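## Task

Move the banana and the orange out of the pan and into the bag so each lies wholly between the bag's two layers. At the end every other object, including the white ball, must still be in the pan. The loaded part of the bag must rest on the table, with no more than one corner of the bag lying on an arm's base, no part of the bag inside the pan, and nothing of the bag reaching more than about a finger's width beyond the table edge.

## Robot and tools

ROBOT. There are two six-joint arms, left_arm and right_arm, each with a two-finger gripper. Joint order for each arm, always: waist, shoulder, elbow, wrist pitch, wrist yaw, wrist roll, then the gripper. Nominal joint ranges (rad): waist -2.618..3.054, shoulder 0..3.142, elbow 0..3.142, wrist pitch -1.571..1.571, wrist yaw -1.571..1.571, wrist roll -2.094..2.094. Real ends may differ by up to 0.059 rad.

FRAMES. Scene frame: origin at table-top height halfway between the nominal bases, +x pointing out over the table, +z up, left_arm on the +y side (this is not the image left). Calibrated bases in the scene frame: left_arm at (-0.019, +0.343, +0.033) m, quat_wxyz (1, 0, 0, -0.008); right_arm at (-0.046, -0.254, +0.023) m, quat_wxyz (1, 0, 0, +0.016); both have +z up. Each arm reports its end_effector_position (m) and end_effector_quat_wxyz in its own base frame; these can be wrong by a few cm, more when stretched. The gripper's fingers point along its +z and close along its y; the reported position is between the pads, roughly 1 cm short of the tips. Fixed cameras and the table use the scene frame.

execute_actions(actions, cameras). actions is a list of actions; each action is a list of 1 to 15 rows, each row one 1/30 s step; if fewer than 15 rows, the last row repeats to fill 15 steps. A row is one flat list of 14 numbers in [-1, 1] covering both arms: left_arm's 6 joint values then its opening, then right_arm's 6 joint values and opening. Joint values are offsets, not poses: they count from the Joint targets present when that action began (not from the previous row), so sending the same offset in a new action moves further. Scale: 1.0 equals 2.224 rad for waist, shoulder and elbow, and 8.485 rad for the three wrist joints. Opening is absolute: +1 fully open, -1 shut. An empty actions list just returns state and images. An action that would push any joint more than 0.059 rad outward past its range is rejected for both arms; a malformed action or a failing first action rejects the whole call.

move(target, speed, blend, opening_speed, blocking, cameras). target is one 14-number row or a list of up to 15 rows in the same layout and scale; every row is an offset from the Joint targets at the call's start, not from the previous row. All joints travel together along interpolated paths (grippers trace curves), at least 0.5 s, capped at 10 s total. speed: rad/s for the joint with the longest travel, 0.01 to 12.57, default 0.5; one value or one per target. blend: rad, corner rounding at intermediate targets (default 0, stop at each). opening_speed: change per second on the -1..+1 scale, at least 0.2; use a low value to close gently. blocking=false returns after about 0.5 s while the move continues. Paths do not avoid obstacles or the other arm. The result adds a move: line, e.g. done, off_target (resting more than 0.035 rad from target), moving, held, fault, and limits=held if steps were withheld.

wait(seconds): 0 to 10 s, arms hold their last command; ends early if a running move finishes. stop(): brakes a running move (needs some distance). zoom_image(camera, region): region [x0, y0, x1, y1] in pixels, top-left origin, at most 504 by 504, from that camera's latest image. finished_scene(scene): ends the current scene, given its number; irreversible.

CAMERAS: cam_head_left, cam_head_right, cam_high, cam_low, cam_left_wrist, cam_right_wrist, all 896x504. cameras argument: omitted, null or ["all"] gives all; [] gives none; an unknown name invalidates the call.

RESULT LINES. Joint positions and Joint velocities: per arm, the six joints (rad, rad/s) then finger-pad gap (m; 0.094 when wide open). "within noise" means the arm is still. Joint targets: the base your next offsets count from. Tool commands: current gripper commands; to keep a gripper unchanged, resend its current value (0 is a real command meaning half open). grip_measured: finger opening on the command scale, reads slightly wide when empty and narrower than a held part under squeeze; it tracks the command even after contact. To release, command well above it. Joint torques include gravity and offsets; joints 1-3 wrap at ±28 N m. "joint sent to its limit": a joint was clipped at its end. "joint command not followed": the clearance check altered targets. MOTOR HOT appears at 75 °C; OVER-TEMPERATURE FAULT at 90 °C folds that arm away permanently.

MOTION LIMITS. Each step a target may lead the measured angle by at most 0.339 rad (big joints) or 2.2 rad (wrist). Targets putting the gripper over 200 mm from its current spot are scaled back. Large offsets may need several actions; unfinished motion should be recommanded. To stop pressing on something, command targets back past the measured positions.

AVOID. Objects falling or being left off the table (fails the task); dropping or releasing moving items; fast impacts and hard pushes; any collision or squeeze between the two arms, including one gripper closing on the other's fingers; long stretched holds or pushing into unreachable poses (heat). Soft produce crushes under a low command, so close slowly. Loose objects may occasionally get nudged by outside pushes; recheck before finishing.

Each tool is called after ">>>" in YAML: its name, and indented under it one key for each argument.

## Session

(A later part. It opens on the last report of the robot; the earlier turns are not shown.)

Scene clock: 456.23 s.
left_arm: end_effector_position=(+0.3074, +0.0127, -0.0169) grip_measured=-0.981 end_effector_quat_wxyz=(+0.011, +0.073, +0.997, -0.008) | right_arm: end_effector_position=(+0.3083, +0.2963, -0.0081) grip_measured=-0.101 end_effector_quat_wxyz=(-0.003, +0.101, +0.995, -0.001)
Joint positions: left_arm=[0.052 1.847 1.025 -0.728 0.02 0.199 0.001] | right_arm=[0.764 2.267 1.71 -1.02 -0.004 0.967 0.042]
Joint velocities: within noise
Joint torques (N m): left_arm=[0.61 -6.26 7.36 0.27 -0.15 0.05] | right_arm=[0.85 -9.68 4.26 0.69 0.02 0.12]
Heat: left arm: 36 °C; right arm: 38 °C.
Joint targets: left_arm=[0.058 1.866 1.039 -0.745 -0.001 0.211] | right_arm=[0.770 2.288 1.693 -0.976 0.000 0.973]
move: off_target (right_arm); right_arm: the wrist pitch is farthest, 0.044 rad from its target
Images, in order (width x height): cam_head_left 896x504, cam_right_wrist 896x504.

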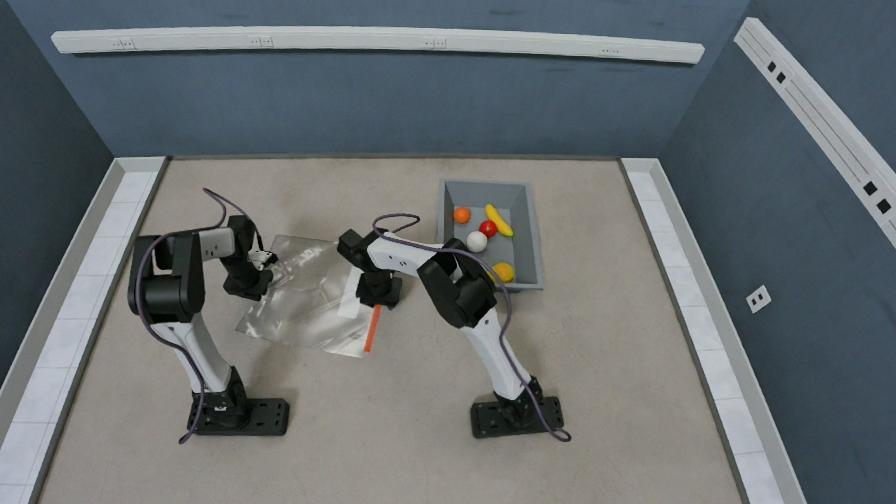

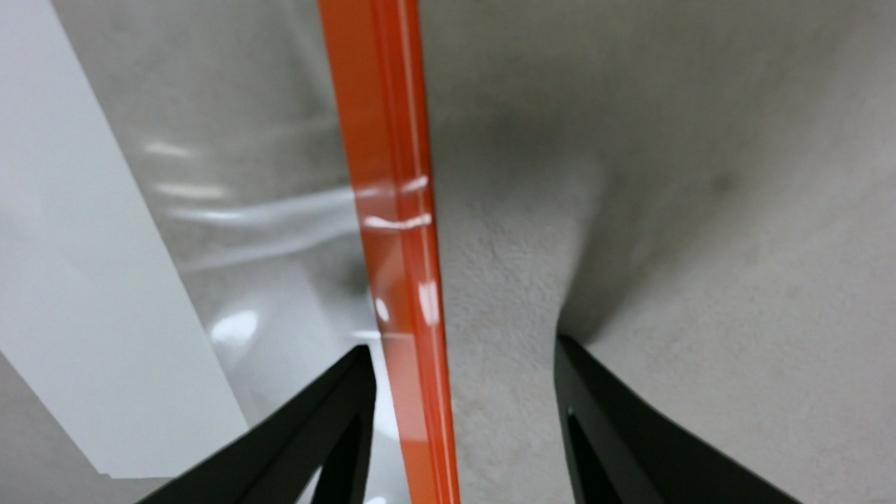

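>>> move:
  target:
    - [0,0,0,0,0,0,-1,0.0009,0.0336,-0.0162,0.0131,0,0,-0.1]
    - [0,0,0,0,0,0,-1,0.0009,0.0336,-0.0162,0.0131,0,0,-1]
  speed: 0.3
  opening_speed: 0.5
  cameras: ["cam_right_wrist"]

>>> move:
  target:
    - [0,0,0,0,0,0,-1,0.0135,-0.0225,0.1102,-0.0348,0,0.0035,-1]
    - [0,0,0,0,0,0,-1,0.0283,0.0256,0.2082,-0.05,0,0.007,-1]
    - [0,0,0,0,0,0,-1,0.0405,0.0962,0.3242,-0.0598,0,0.0106,-1]
  speed: 0.3
  cameras: ["cam_right_wrist","cam_head_left"]

Scene clock: 459.30 s.
left_arm: end_effector_position=(+0.3074, +0.0127, -0.0169) grip_measured=-0.981 end_effector_quat_wxyz=(+0.011, +0.073, +0.997, -0.008) | right_arm: end_effector_position=(+0.3144, +0.3136, -0.0101) grip_measured=-0.988 end_effector_quat_wxyz=(+0.009, +0.097, +0.995, +0.035)
Joint positions: left_arm=[0.052 1.847 1.025 -0.728 0.02 0.199 0.001] | right_arm=[0.772 2.267 1.7 -0.94 -0.031 0.968 0.001]
Joint velocities: within noise
Joint torques (N m): left_arm=[0.59 -6.26 7.35 0.26 -0.16 0.05] | right_arm=[0.06 -3.11 1.87 1.15 0.31 0.1]
Heat: left arm: 36 °C; right arm: 38 °C.
Joint targets: left_arm=[0.058 1.866 1.039 -0.745 0.000 0.211] | right_arm=[0.772 2.362 1.658 -0.864 0.000 0.973]
move: off_target (right_arm); target 2's new numbers were sent with right_arm's wrist pitch 0.141 rad from that target; right_arm: the shoulder is farthest, 0.096 rad from its target
Images, in order (width x height): cam_right_wrist 896x504.

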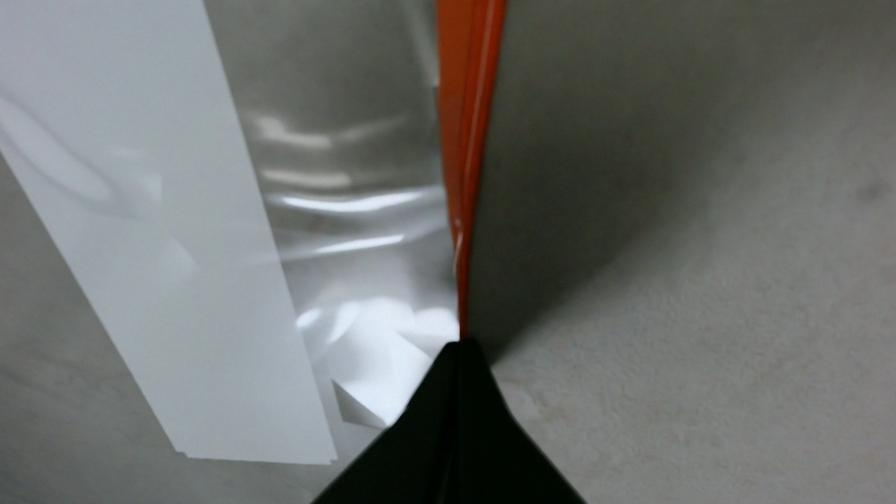

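Scene clock: 462.57 s.
left_arm: end_effector_position=(+0.3074, +0.0128, -0.0169) grip_measured=-0.981 end_effector_quat_wxyz=(+0.011, +0.073, +0.997, -0.008) | right_arm: end_effector_position=(+0.3213, +0.3729, +0.0207) grip_measured=-0.988 end_effector_quat_wxyz=(-0.005, +0.099, +0.995, +0.002)
Joint positions: left_arm=[0.052 1.847 1.025 -0.728 0.019 0.199 0.001] | right_arm=[0.856 2.561 2.353 -1.365 -0.01 1.055 0.001]
Joint velocities: within noise
Joint torques (N m): left_arm=[0.61 -6.28 7.41 0.27 -0.16 0.07] | right_arm=[0.55 -11.99 8.54 0.2 0.11 0.15]
Heat: left arm: 36 °C; right arm: 39 °C.
Joint targets: left_arm=[0.058 1.866 1.039 -0.745 -0.001 0.211] | right_arm=[0.863 2.576 2.379 -1.372 0.000 1.063]
move: done
Images, in order (width x height): cam_head_left 896x504, cam_right_wrist 896x504.

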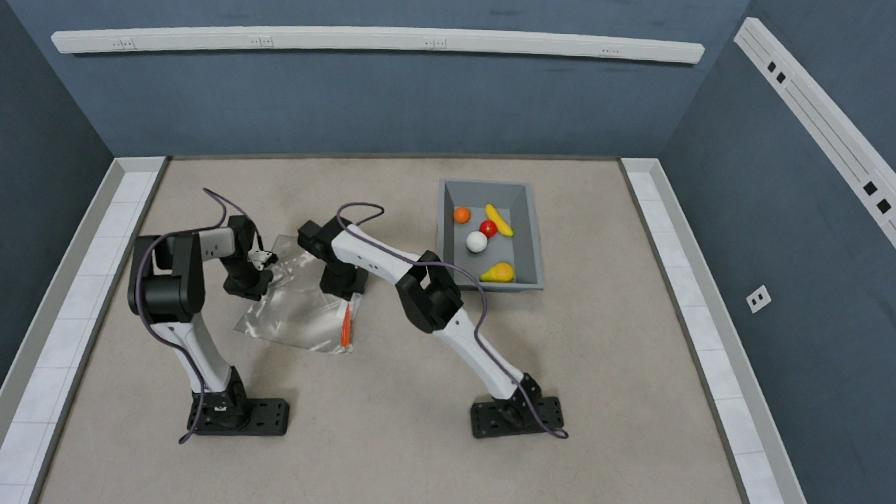

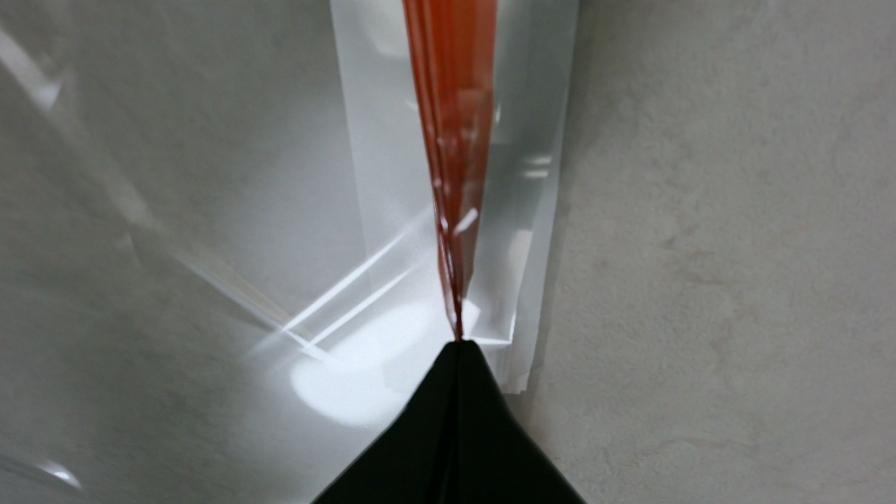

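>>> move:
  target:
    - [0,0,0,0,0,0,-1,0,0.003,-0.08,0.022,0,0,-1]
    - [0,0,0,0,0,0,-1,0,0.003,-0.08,0.022,0,0,-0.4]
  speed: 0.3
  opening_speed: 1
  cameras: ["cam_right_wrist"]

Scene clock: 464.77 s.
left_arm: end_effector_position=(+0.3074, +0.0128, -0.0169) grip_measured=-0.981 end_effector_quat_wxyz=(+0.011, +0.073, +0.997, -0.008) | right_arm: end_effector_position=(+0.3244, +0.3836, -0.0071) grip_measured=-0.402 end_effector_quat_wxyz=(+0.007, +0.098, +0.995, +0.023)
Joint positions: left_arm=[0.052 1.847 1.025 -0.728 0.019 0.199 0.001] | right_arm=[0.864 2.556 2.232 -1.203 -0.015 1.061 0.028]
Joint velocities: within noise
Joint torques (N m): left_arm=[0.62 -6.28 7.39 0.26 -0.16 0.06] | right_arm=[-0.09 -11.02 3.15 0.51 0.15 0.08]
Heat: left arm: 36 °C; right arm: 40 °C.
Joint targets: left_arm=[0.058 1.866 1.039 -0.745 -0.001 0.211] | right_arm=[0.863 2.583 2.201 -1.185 0.000 1.063]
move: done; target 2's new numbers were sent with right_arm's wrist pitch 0.061 rad from that target
Images, in order (width x height): cam_right_wrist 896x504.

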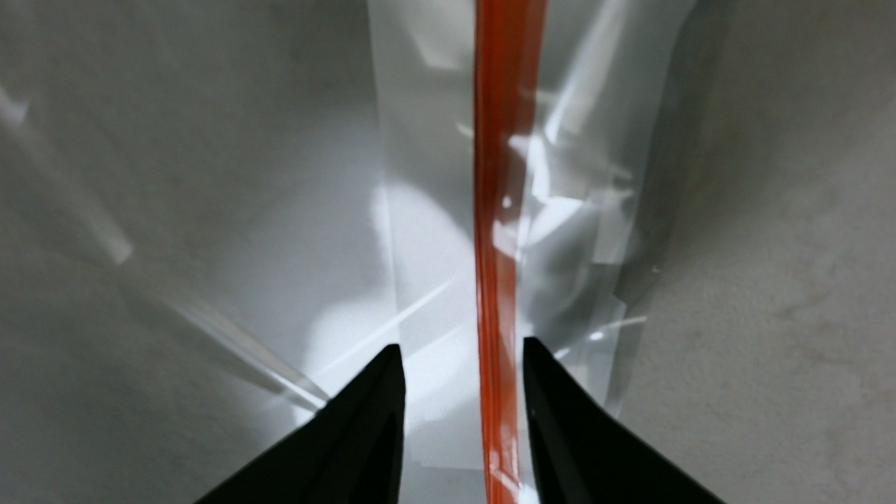

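>>> move:
  target:
    - [0,0,0,0,0,0,-1,0,0.001,-0.023,0.006,0,0,-0.4]
    - [0,0,0,0,0,0,-1,0,0.001,-0.023,0.006,0,0,-1]
  speed: 0.3
  opening_speed: 0.5
  cameras: ["cam_right_wrist"]

>>> move:
  target: [0,0,0,0,0,0,-1,-0.0409,-0.155,-0.157,0,0,-0.01,-1]
  speed: 0.25
  cameras: ["cam_right_wrist","cam_head_left"]

>>> zoom_image:
  camera: "cam_head_left"
  region: [230, 210, 450, 370]

Scene clock: 467.30 s.
left_arm: end_effector_position=(+0.3074, +0.0128, -0.0169) grip_measured=-0.981 end_effector_quat_wxyz=(+0.011, +0.073, +0.997, -0.008) | right_arm: end_effector_position=(+0.3194, +0.3740, -0.0083) grip_measured=-0.989 end_effector_quat_wxyz=(+0.005, +0.098, +0.995, +0.007)
Joint positions: left_arm=[0.052 1.847 1.025 -0.728 0.019 0.199 0.001] | right_arm=[0.864 2.534 2.188 -1.208 -0.001 1.061 0]
Joint velocities: within noise
Joint torques (N m): left_arm=[0.55 -6.27 7.42 0.27 -0.16 0.06] | right_arm=[-0.08 -8.79 2.37 1.02 0.03 0.08]
Heat: left arm: 36 °C; right arm: 40 °C.
Joint targets: left_arm=[0.058 1.866 1.039 -0.745 0.000 0.210] | right_arm=[0.863 2.585 2.149 -1.134 0.000 1.063]
move: off_target (right_arm); target 2's new numbers were sent with right_arm's shoulder 0.050 rad from that target; right_arm: the wrist pitch is farthest, 0.074 rad from its target
Images, in order (width x height): cam_right_wrist 896x504.

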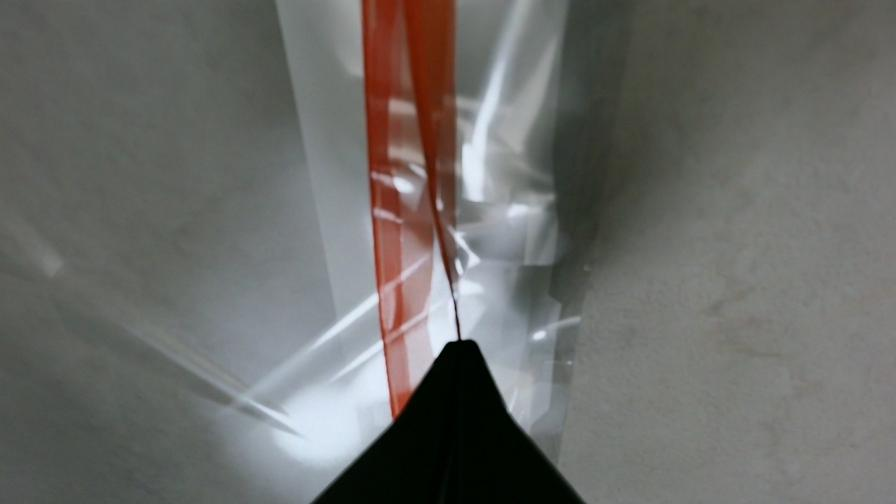

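Scene clock: 469.13 s.
left_arm: end_effector_position=(+0.3066, +0.0128, -0.0170) grip_measured=-0.981 end_effector_quat_wxyz=(+0.010, +0.074, +0.997, -0.008) | right_arm: end_effector_position=(+0.3053, +0.3063, +0.0061) grip_measured=-0.990 end_effector_quat_wxyz=(-0.014, +0.103, +0.995, -0.005)
Joint positions: left_arm=[0.052 1.847 1.025 -0.732 0.019 0.2 0.001] | right_arm=[0.781 2.29 1.808 -1.115 -0.015 0.987 0]
Joint velocities: within noise
Joint torques (N m): left_arm=[0.58 -6.3 7.36 0.3 -0.14 0.05] | right_arm=[-0.87 -16.03 5.29 0.01 0.15 -0.04]
Heat: left arm: 36 °C; right arm: 41 °C.
Joint targets: left_arm=[0.058 1.866 1.039 -0.745 0.000 0.210] | right_arm=[0.772 2.241 1.800 -1.134 0.000 0.978]
move: off_target (right_arm); right_arm: the shoulder is farthest, 0.050 rad from its target
Images, in order (width x height): cam_head_left 896x504, cam_right_wrist 896x504.

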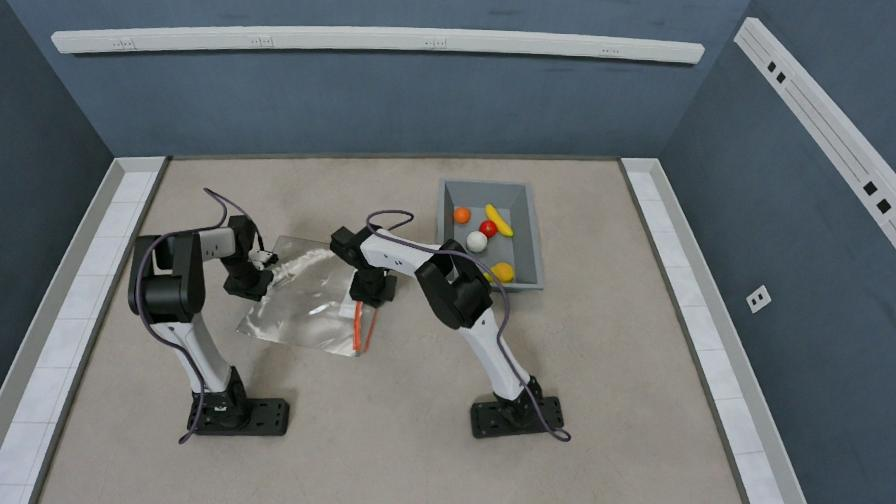

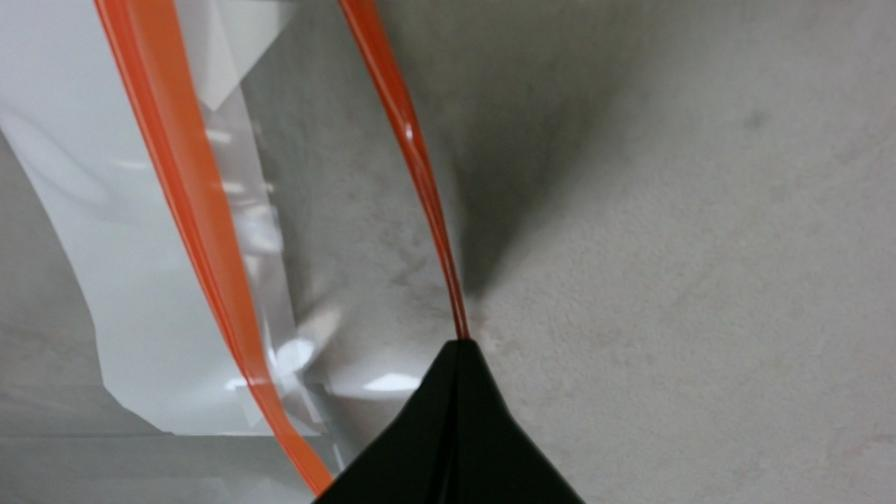

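Scaled by 2.291 from the camera's 896x504 image, which has a finer 1280x720 frame.

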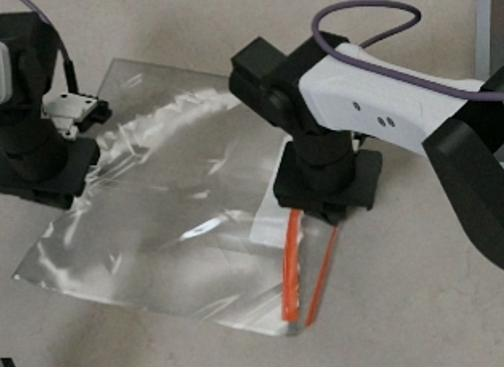

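>>> move:
  target:
    - [0,0,0,0,0,0,-0.5,0,0,0,0,0,0,-1]
    - [0,-0.11,0.08,-0.036,0,0,-0.3,0,0,0,0,0,0,-1]
    - [-0.4492,-0.0517,0.0889,-0.0367,0,-0.1553,-0.3,0,0,0,0,0,0,-1]
  speed: [0.5,0.6,0.9]
  cameras: ["cam_left_wrist","cam_head_left","cam_right_wrist"]

>>> zoom_image:
  camera: "cam_head_left"
  region: [230, 210, 450, 370]

Scene clock: 473.67 s.
left_arm: end_effector_position=(+0.2770, -0.1361, +0.0740) grip_measured=-0.301 end_effector_quat_wxyz=(+0.027, +0.036, +0.999, -0.019) | right_arm: end_effector_position=(+0.3028, +0.3027, +0.0050) grip_measured=-0.990 end_effector_quat_wxyz=(-0.017, +0.102, +0.995, -0.013)
Joint positions: left_arm=[-0.449 1.673 1.205 -1.039 0.014 -0.377 0.033] | right_arm=[0.781 2.29 1.803 -1.127 -0.01 0.985 0]
Joint velocities: within noise
Joint torques (N m): left_arm=[0.59 -7.09 6.98 0.54 -0.05 0.01] | right_arm=[-0.9 -15.92 5.55 0.1 0.12 -0.02]
Heat: left arm: 36 °C; right arm: 43 °C.
Joint targets: left_arm=[-0.444 1.672 1.205 -1.039 0.010 -0.373] | right_arm=[0.772 2.241 1.800 -1.134 0.000 0.978]
move: held (left_arm; a check stopped the path), off_target (right_arm); path passed 2 of 3 targets; limits=held; left_arm: the wrist roll is farthest, 0.731 rad from its target; right_arm: the shoulder is farthest, 0.049 rad from its target
joint command not followed: on one or more control steps a check withheld the commanded joint targets of the left arm, and it was not sent them on those steps.
cause: the commanded joint targets, or the way to them, would bring a part of the robot too close to another arm (this arm's wrist (the part past the wrist pitch) and the right arm's wrist (the part past the wrist pitch), at the place that arm is still heading or pushing toward).
Images, in order (width x height): cam_head_left 896x504, cam_left_wrist 896x504, cam_right_wrist 896x504.

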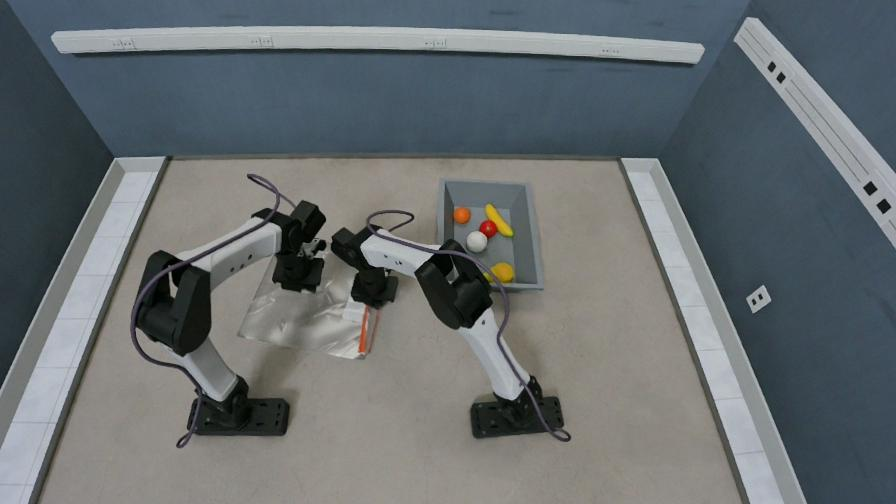

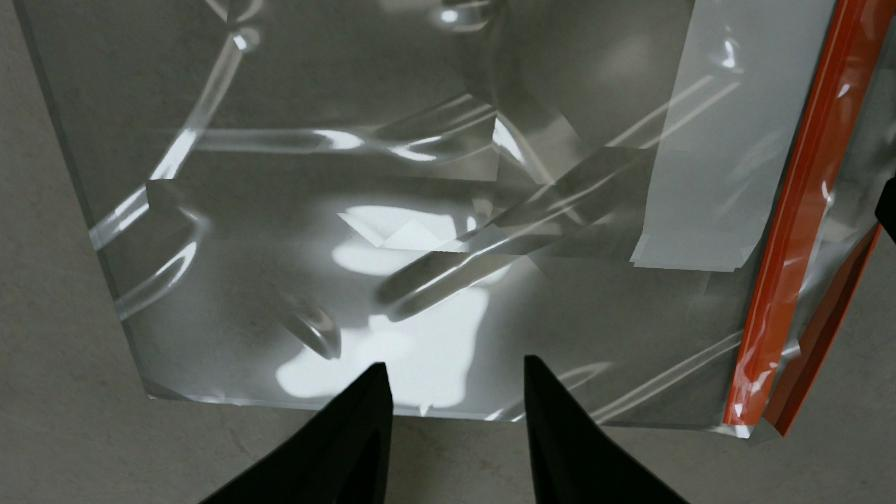

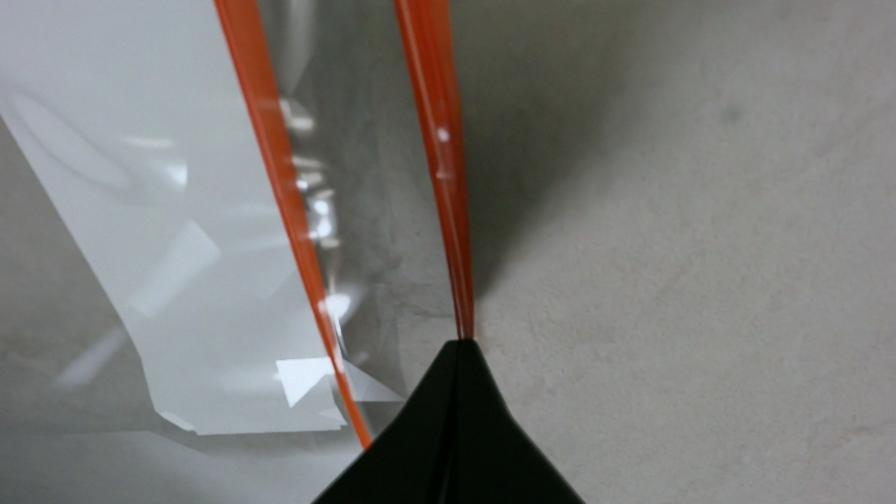

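Scaled by 2.291 from the camera's 896x504 image, which has a finer 1280x720 frame.

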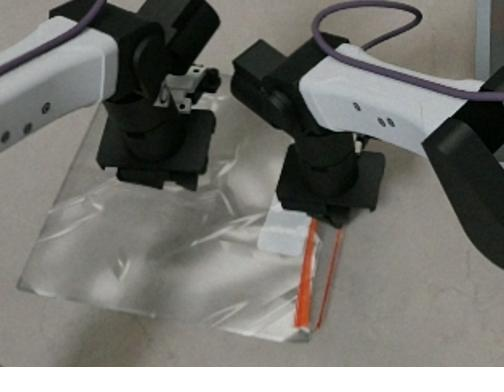

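>>> move:
  target:
    - [0,-0.1673,-0.1147,-0.0213,-0.0012,0,-0.3,0,0,0,0,0,0,-1]
    - [-0.2235,-0.1673,-0.1147,-0.0213,-0.0012,-0.0865,-0.3,0,0,0,0,0,0,-1]
    - [-0.2235,0.0355,0.0143,-0.0021,-0.0012,-0.0865,-0.3,0,0,0,0,0,0,-1]
  speed: 0.9
  cameras: ["cam_left_wrist","cam_head_left"]

>>> zoom_image:
  camera: "cam_head_left"
  region: [230, 210, 450, 370]

Scene clock: 476.37 s.
left_arm: end_effector_position=(+0.1357, -0.1868, +0.0840) grip_measured=-0.301 end_effector_quat_wxyz=(-0.014, -0.077, +0.997, +0.012) | right_arm: end_effector_position=(+0.3028, +0.3027, +0.0050) grip_measured=-0.990 end_effector_quat_wxyz=(-0.017, +0.102, +0.995, -0.013)
Joint positions: left_arm=[-0.935 1.463 1.038 -1.182 0.011 -1.088 0.033] | right_arm=[0.781 2.29 1.803 -1.127 -0.01 0.985 0]
Joint velocities: within noise
Joint torques (N m): left_arm=[0.21 -6.31 6.12 0.16 -0.05 -0.05] | right_arm=[-0.88 -15.9 5.52 0.1 0.11 -0.02]
Heat: left arm: 36 °C; right arm: 44 °C.
Joint targets: left_arm=[-0.935 1.446 1.031 -1.194 0.011 -1.088] | right_arm=[0.772 2.241 1.800 -1.134 0.000 0.978]
move: held (left_arm; a check stopped the path), off_target (right_arm); path passed 2 of 3 targets; limits=held; left_arm: the shoulder is farthest, 0.288 rad from its target; right_arm: the shoulder is farthest, 0.049 rad from its target
joint command not followed: on one or more control steps a check withheld the commanded joint targets of the left arm, and it was not sent them on those steps.
cause: the commanded joint targets, or the way to them, would bring a part of the robot too close to another arm (this arm's wrist (the part past the wrist pitch) and the right arm's wrist (the part past the wrist pitch), at the place that arm is still heading or pushing toward).
Images, in order (width x height): cam_head_left 896x504, cam_left_wrist 896x504.

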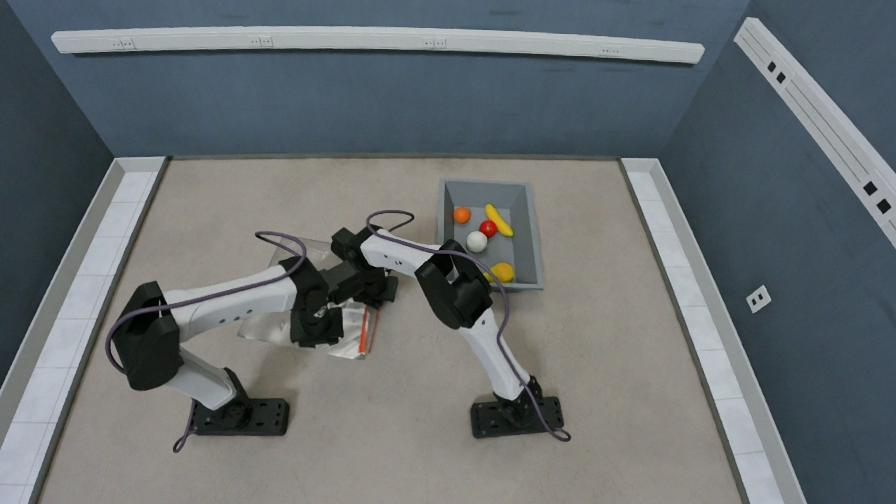

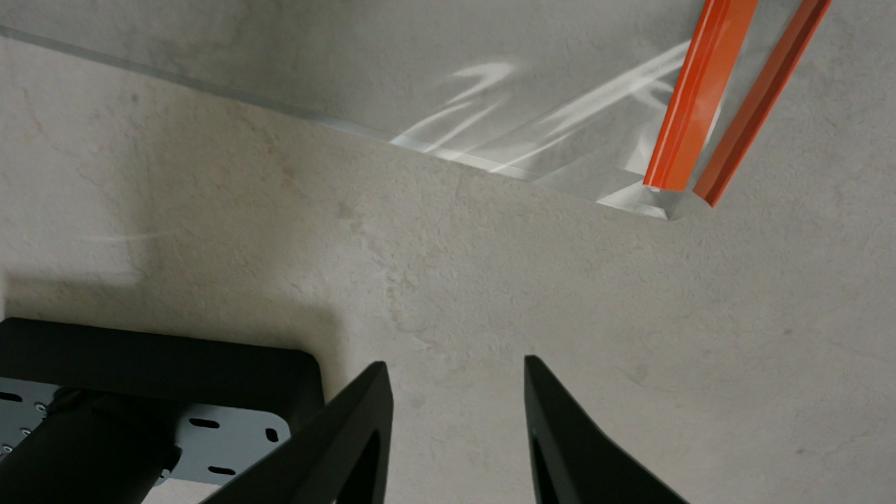

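Scaled by 2.291 from the camera's 896x504 image, which has a finer 1280x720 frame.

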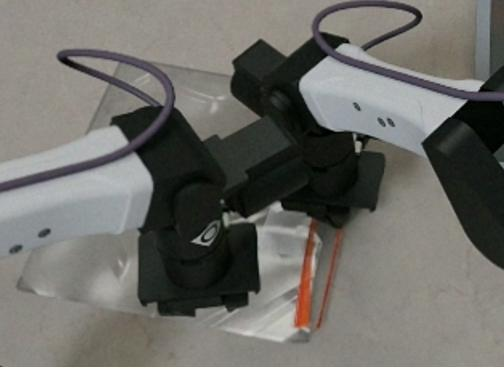

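>>> move:
  target:
    - [0,0,0,0,-0.0012,0.3698,-0.3,0,0,0,0,0,0,-1]
    - [0,0.1371,0.0925,0.0162,-0.0012,0.3698,-0.3,0,0,0,0,0,0,-1]
  speed: [2,0.9]
  cameras: ["cam_left_wrist","cam_head_left"]

>>> zoom_image:
  camera: "cam_head_left"
  region: [230, 210, 450, 370]

Scene clock: 479.73 s.
left_arm: end_effector_position=(+0.1357, -0.1869, +0.0830) grip_measured=-0.301 end_effector_quat_wxyz=(-0.016, +0.995, +0.100, -0.015) | right_arm: end_effector_position=(+0.3028, +0.3027, +0.0050) grip_measured=-0.990 end_effector_quat_wxyz=(-0.017, +0.102, +0.995, -0.013)
Joint positions: left_arm=[-0.935 1.471 1.041 -1.184 0.011 2.006 0.033] | right_arm=[0.781 2.29 1.803 -1.127 -0.01 0.985 0]
Joint velocities: within noise
Joint torques (N m): left_arm=[0.23 -5.22 6.57 0.19 0.06 -0.04] | right_arm=[-0.85 -15.91 5.53 0.09 0.11 -0.02]
Heat: left arm: 35 °C; right arm: 45 °C.
Joint targets: left_arm=[-0.935 1.468 1.040 -1.184 0.011 2.005] | right_arm=[0.772 2.241 1.800 -1.134 0.000 0.978]
move: held (left_arm; a check stopped the path), off_target (right_arm); path passed 1 of 2 targets; limits=held; left_arm: the shoulder is farthest, 0.280 rad from its target; right_arm: the shoulder is farthest, 0.049 rad from its target
joint command not followed: on one or more control steps a check withheld the commanded joint targets of the left arm, and it was not sent them on those steps.
cause: the commanded joint targets, or the way to them, would bring a part of the robot too close to another arm (this arm's wrist (the part past the wrist pitch) and the right arm's wrist (the part past the wrist pitch), at the place that arm is still heading or pushing toward).
Images, in order (width x height): cam_head_left 896x504, cam_left_wrist 896x504.

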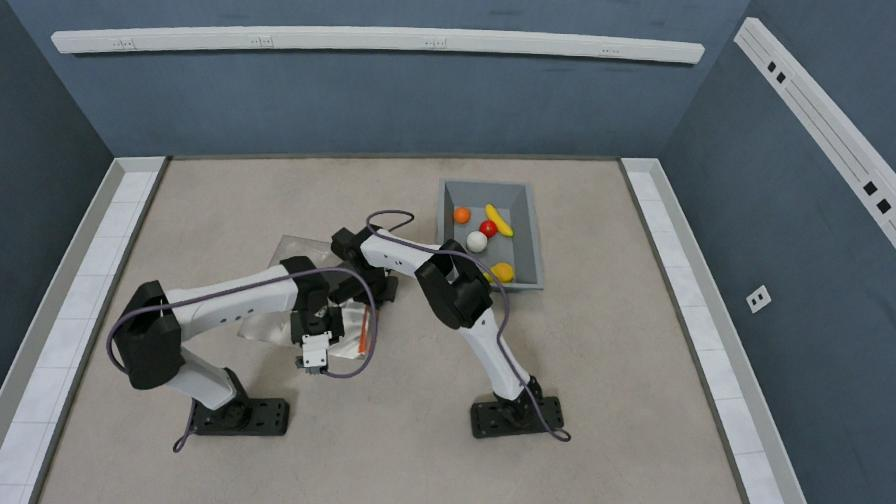

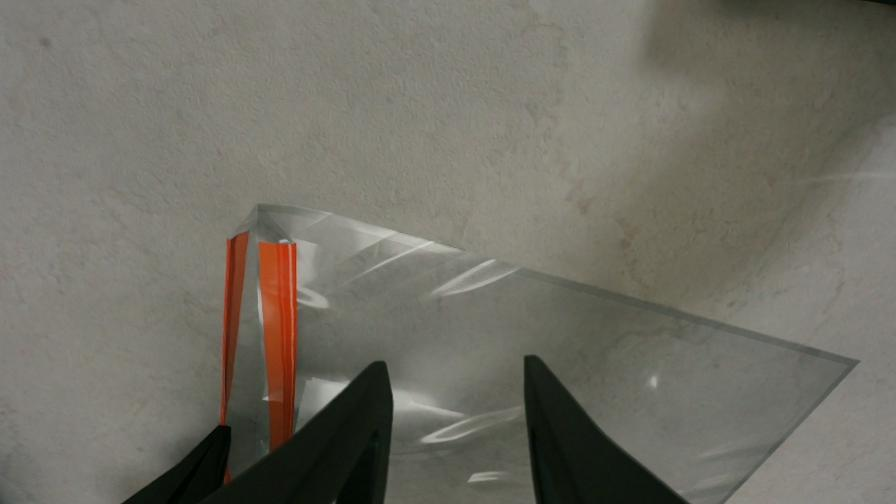

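Scaled by 2.291 from the camera's 896x504 image, which has a finer 1280x720 frame.

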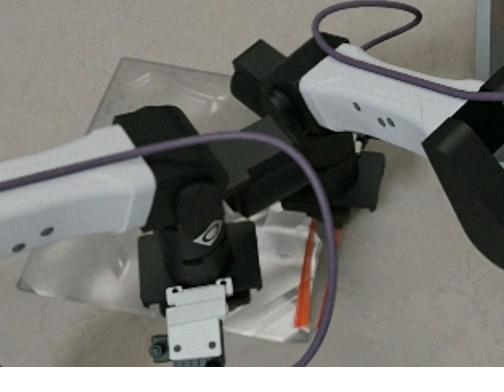

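>>> move:
  target:
    - [-0.0562,0,0,0,0,0,-0.3,0,0,0,0,0,0,-1]
    - [-0.0562,0.0974,0.054,0.0162,0,0,-0.3,0,0,0,0,0,0,-1]
  speed: 0.7
  cameras: ["cam_left_wrist","cam_head_left"]

Scene clock: 481.17 s.
left_arm: end_effector_position=(+0.1285, -0.2308, +0.0626) grip_measured=-0.301 end_effector_quat_wxyz=(-0.023, +0.999, +0.040, -0.018) | right_arm: end_effector_position=(+0.3028, +0.3027, +0.0050) grip_measured=-0.990 end_effector_quat_wxyz=(-0.017, +0.102, +0.995, -0.013)
Joint positions: left_arm=[-1.056 1.63 1.114 -1.112 0.011 2.006 0.033] | right_arm=[0.781 2.29 1.803 -1.127 -0.01 0.985 0]
Joint velocities: within noise
Joint torques (N m): left_arm=[0.24 -7.27 6.32 -0.01 0.06 -0.04] | right_arm=[-0.9 -15.91 5.52 0.1 0.12 -0.02]
Heat: left arm: 35 °C; right arm: 46 °C.
Joint targets: left_arm=[-1.056 1.618 1.111 -1.123 0.011 2.006] | right_arm=[0.772 2.241 1.800 -1.134 0.000 0.978]
move: held (left_arm; a check stopped the path), off_target (right_arm); path passed 1 of 2 targets; limits=held; left_arm: the wrist pitch is farthest, 0.065 rad from its target; right_arm: the shoulder is farthest, 0.049 rad from its target
joint command not followed: on one or more control steps a check withheld the commanded joint targets of the left arm, and it was not sent them on those steps.
cause: the commanded joint targets, or the way to them, would bring a part of the robot too close to another arm (this arm's wrist (the part past the wrist pitch) and the right arm's forearm (the part past the elbow)).
Images, in order (width x height): cam_head_left 896x504, cam_left_wrist 896x504.

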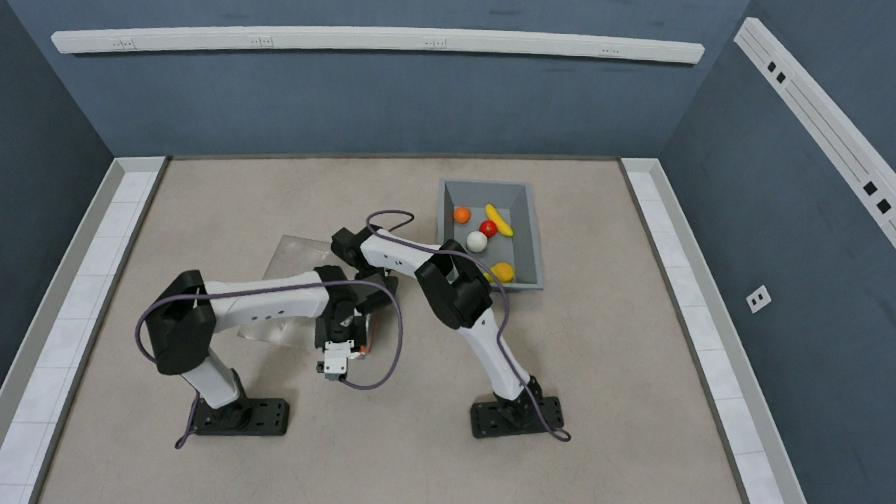

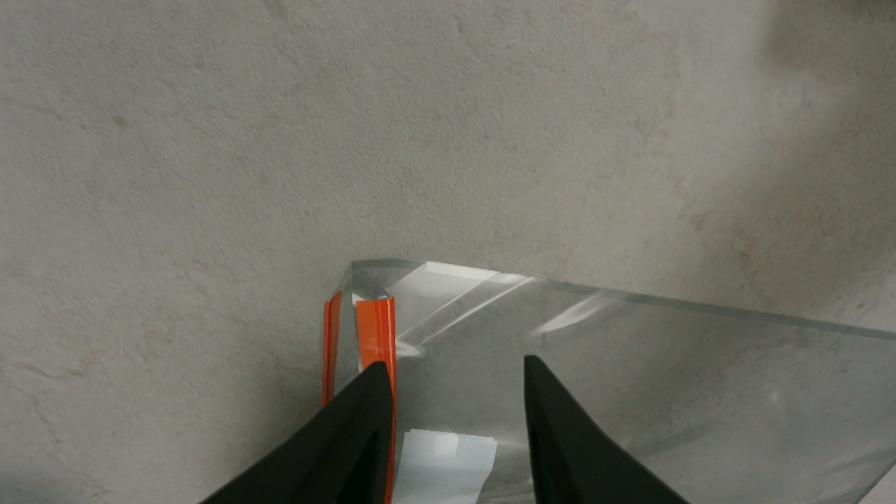

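>>> move:
  target: [0,0.025,-0.123,0.06,0,0,-0.2,0,0,0,0,0,0,-1]
  speed: 0.6
  cameras: ["cam_left_wrist","cam_head_left"]

Scene clock: 483.23 s.
left_arm: end_effector_position=(+0.1400, -0.2510, -0.0049) grip_measured=-0.202 end_effector_quat_wxyz=(+0.060, +0.997, +0.039, +0.025) | right_arm: end_effector_position=(+0.3028, +0.3026, +0.0050) grip_measured=-0.990 end_effector_quat_wxyz=(-0.018, +0.102, +0.995, -0.013)
Joint positions: left_arm=[-1.056 1.662 0.845 -0.624 0.011 2.006 0.038] | right_arm=[0.781 2.29 1.803 -1.127 -0.01 0.985 0]
Joint velocities: within noise
Joint torques (N m): left_arm=[0.21 -5.34 5.34 0.66 0.06 -0.05] | right_arm=[-0.87 -15.91 5.53 0.1 0.11 -0.02]
Heat: left arm: 35 °C; right arm: 47 °C.
Joint targets: left_arm=[-1.056 1.674 0.837 -0.614 0.011 2.006] | right_arm=[0.772 2.241 1.800 -1.134 0.000 0.978]
move: off_target (right_arm); right_arm: the shoulder is farthest, 0.049 rad from its target
Images, in order (width x height): cam_head_left 896x504, cam_left_wrist 896x504.

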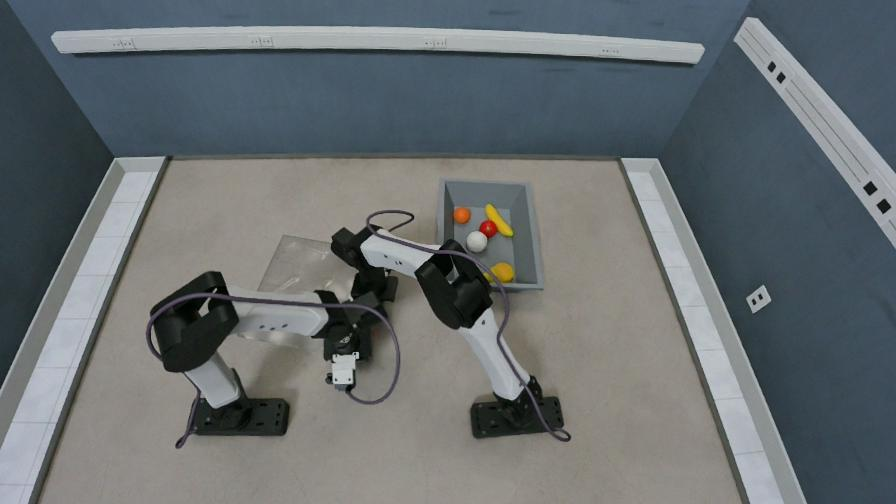

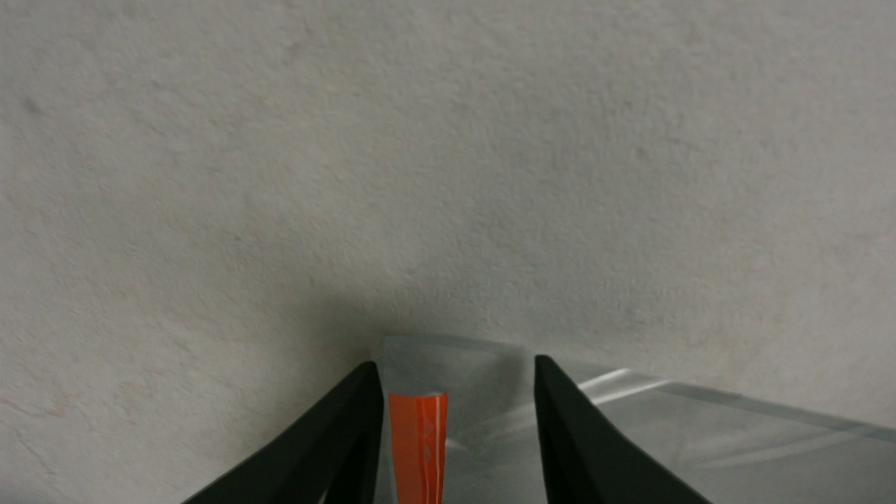

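>>> move:
  target:
    - [0.0297,0.0247,0.029,-0.001,0,0.007,-0.2,0,0,0,0,0,0,-1]
    - [0.0297,0.036,-0.024,0.024,0,0.007,-0.2,0,0,0,0,0,0,-1]
    - [0.0297,0.036,-0.024,0.024,0,0.007,-1,0,0,0,0,0,0,-1]
  speed: 0.3
  opening_speed: 0.5
  cameras: ["cam_left_wrist","cam_head_left","cam_right_wrist"]

Scene clock: 486.80 s.
left_arm: end_effector_position=(+0.1633, -0.2409, -0.0190) grip_measured=-0.985 end_effector_quat_wxyz=(+0.056, +0.996, +0.048, +0.047) | right_arm: end_effector_position=(+0.3028, +0.3026, +0.0050) grip_measured=-0.990 end_effector_quat_wxyz=(-0.017, +0.102, +0.995, -0.013)
Joint positions: left_arm=[-0.99 1.699 0.817 -0.545 -0.025 2.057 0.001] | right_arm=[0.781 2.29 1.803 -1.127 -0.01 0.985 0]
Joint velocities: within noise
Joint torques (N m): left_arm=[0.2 -2.07 2.67 2.09 0.36 0.03] | right_arm=[-0.85 -15.88 5.55 0.11 0.11 -0.02]
Heat: left arm: 35 °C; right arm: 48 °C.
Joint targets: left_arm=[-0.990 1.754 0.784 -0.411 0.010 2.065] | right_arm=[0.772 2.241 1.800 -1.134 0.000 0.978]
move: off_target (left_arm, right_arm); target 3's new numbers were sent with left_arm's wrist pitch 0.095 rad from that target; left_arm: the wrist pitch is farthest, 0.134 rad from its target; right_arm: the shoulder is farthest, 0.049 rad from its target
Images, in order (width x height): cam_head_left 896x504, cam_left_wrist 896x504, cam_right_wrist 896x504.

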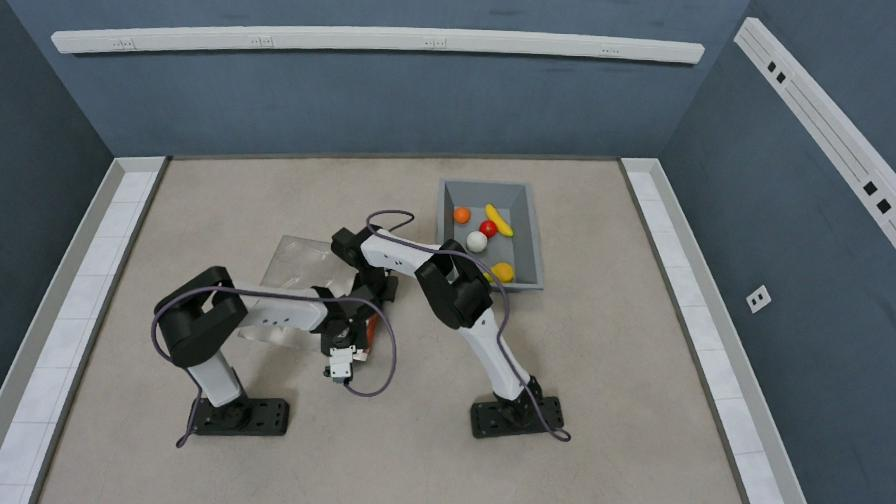

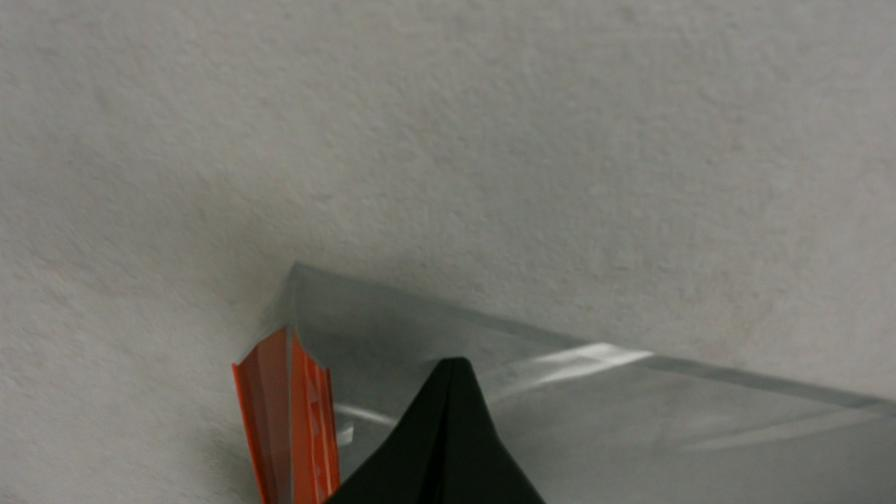

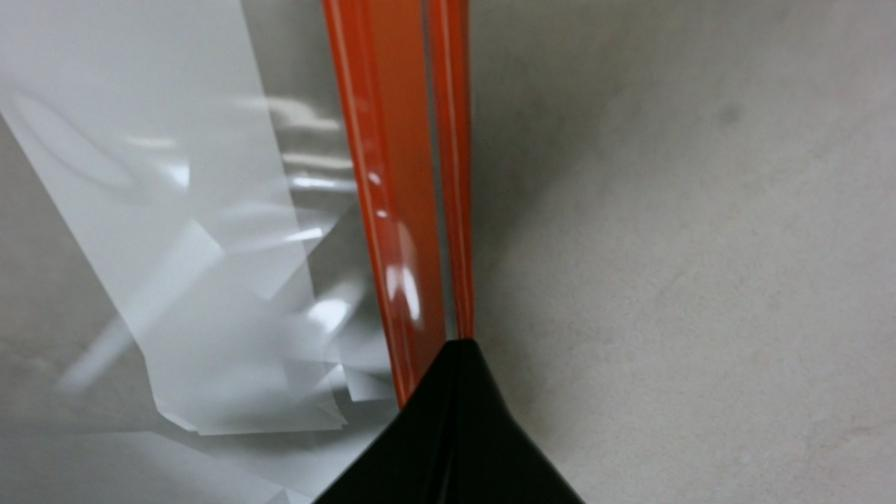

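>>> move:
  target:
    - [0,-0.012,0.05,-0.025,0,0,-0.5,0,0,0,0,0,0,-1]
    - [-0.02,0.012,0.077,-0.028,0,-0.005,-0.3,0,0,0,0,0,0,-1]
    - [-0.02,0.0235,0.035,-0.012,0,-0.005,-0.3,0,0,0,0,0,0,-1]
  speed: 0.4
  cameras: ["cam_left_wrist","cam_right_wrist"]

Scene clock: 490.07 s.
left_arm: end_effector_position=(+0.1591, -0.2639, -0.0177) grip_measured=-0.301 end_effector_quat_wxyz=(+0.058, +0.997, +0.038, +0.034) | right_arm: end_effector_position=(+0.3027, +0.3024, +0.0050) grip_measured=-0.990 end_effector_quat_wxyz=(-0.017, +0.102, +0.995, -0.014)
Joint positions: left_arm=[-1.031 1.761 0.9 -0.575 -0.005 2.034 0.033] | right_arm=[0.781 2.29 1.803 -1.128 -0.01 0.985 0]
Joint velocities: within noise
Joint torques (N m): left_arm=[-0.03 -3.54 2.24 1.3 0.19 -0.14] | right_arm=[-0.87 -15.88 5.55 0.09 0.11 -0.02]
Heat: left arm: 34 °C; right arm: 49 °C.
Joint targets: left_arm=[-1.034 1.806 0.862 -0.513 0.010 2.023] | right_arm=[0.772 2.241 1.800 -1.134 0.000 0.978]
move: off_target (left_arm, right_arm); left_arm: the wrist pitch is farthest, 0.063 rad from its target; right_arm: the shoulder is farthest, 0.049 rad from its target
Images, in order (width x height): cam_left_wrist 896x504, cam_right_wrist 896x504.

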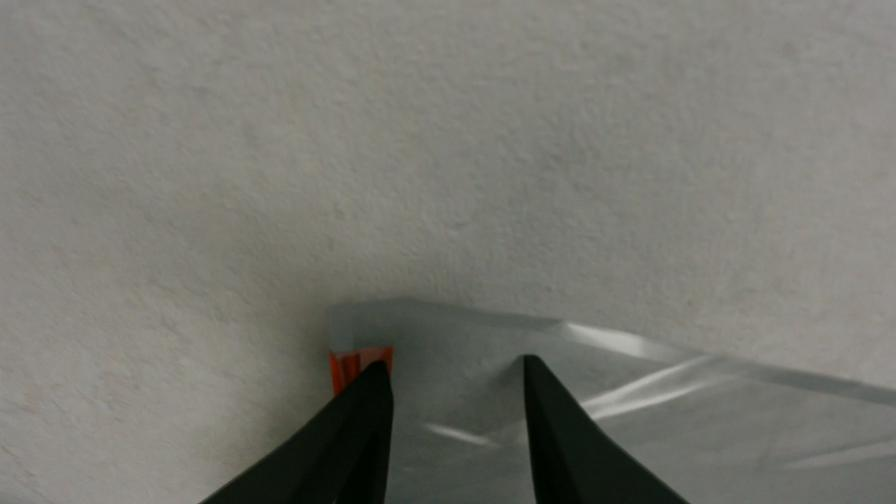

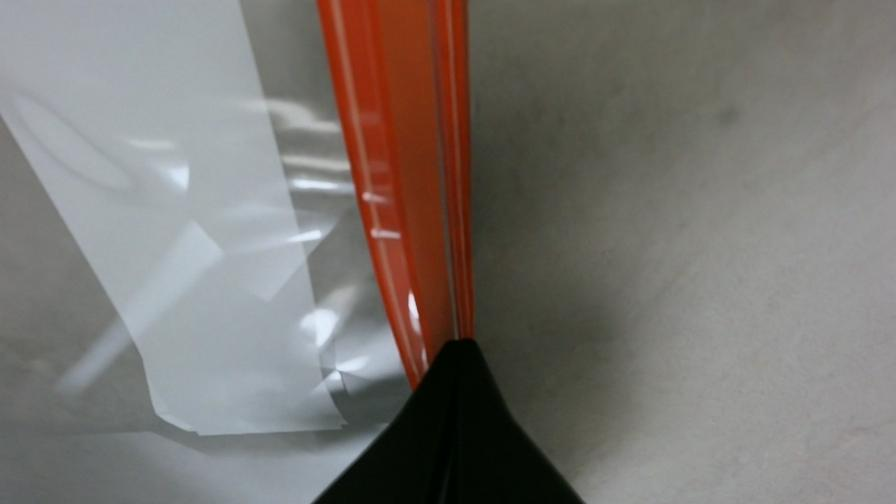

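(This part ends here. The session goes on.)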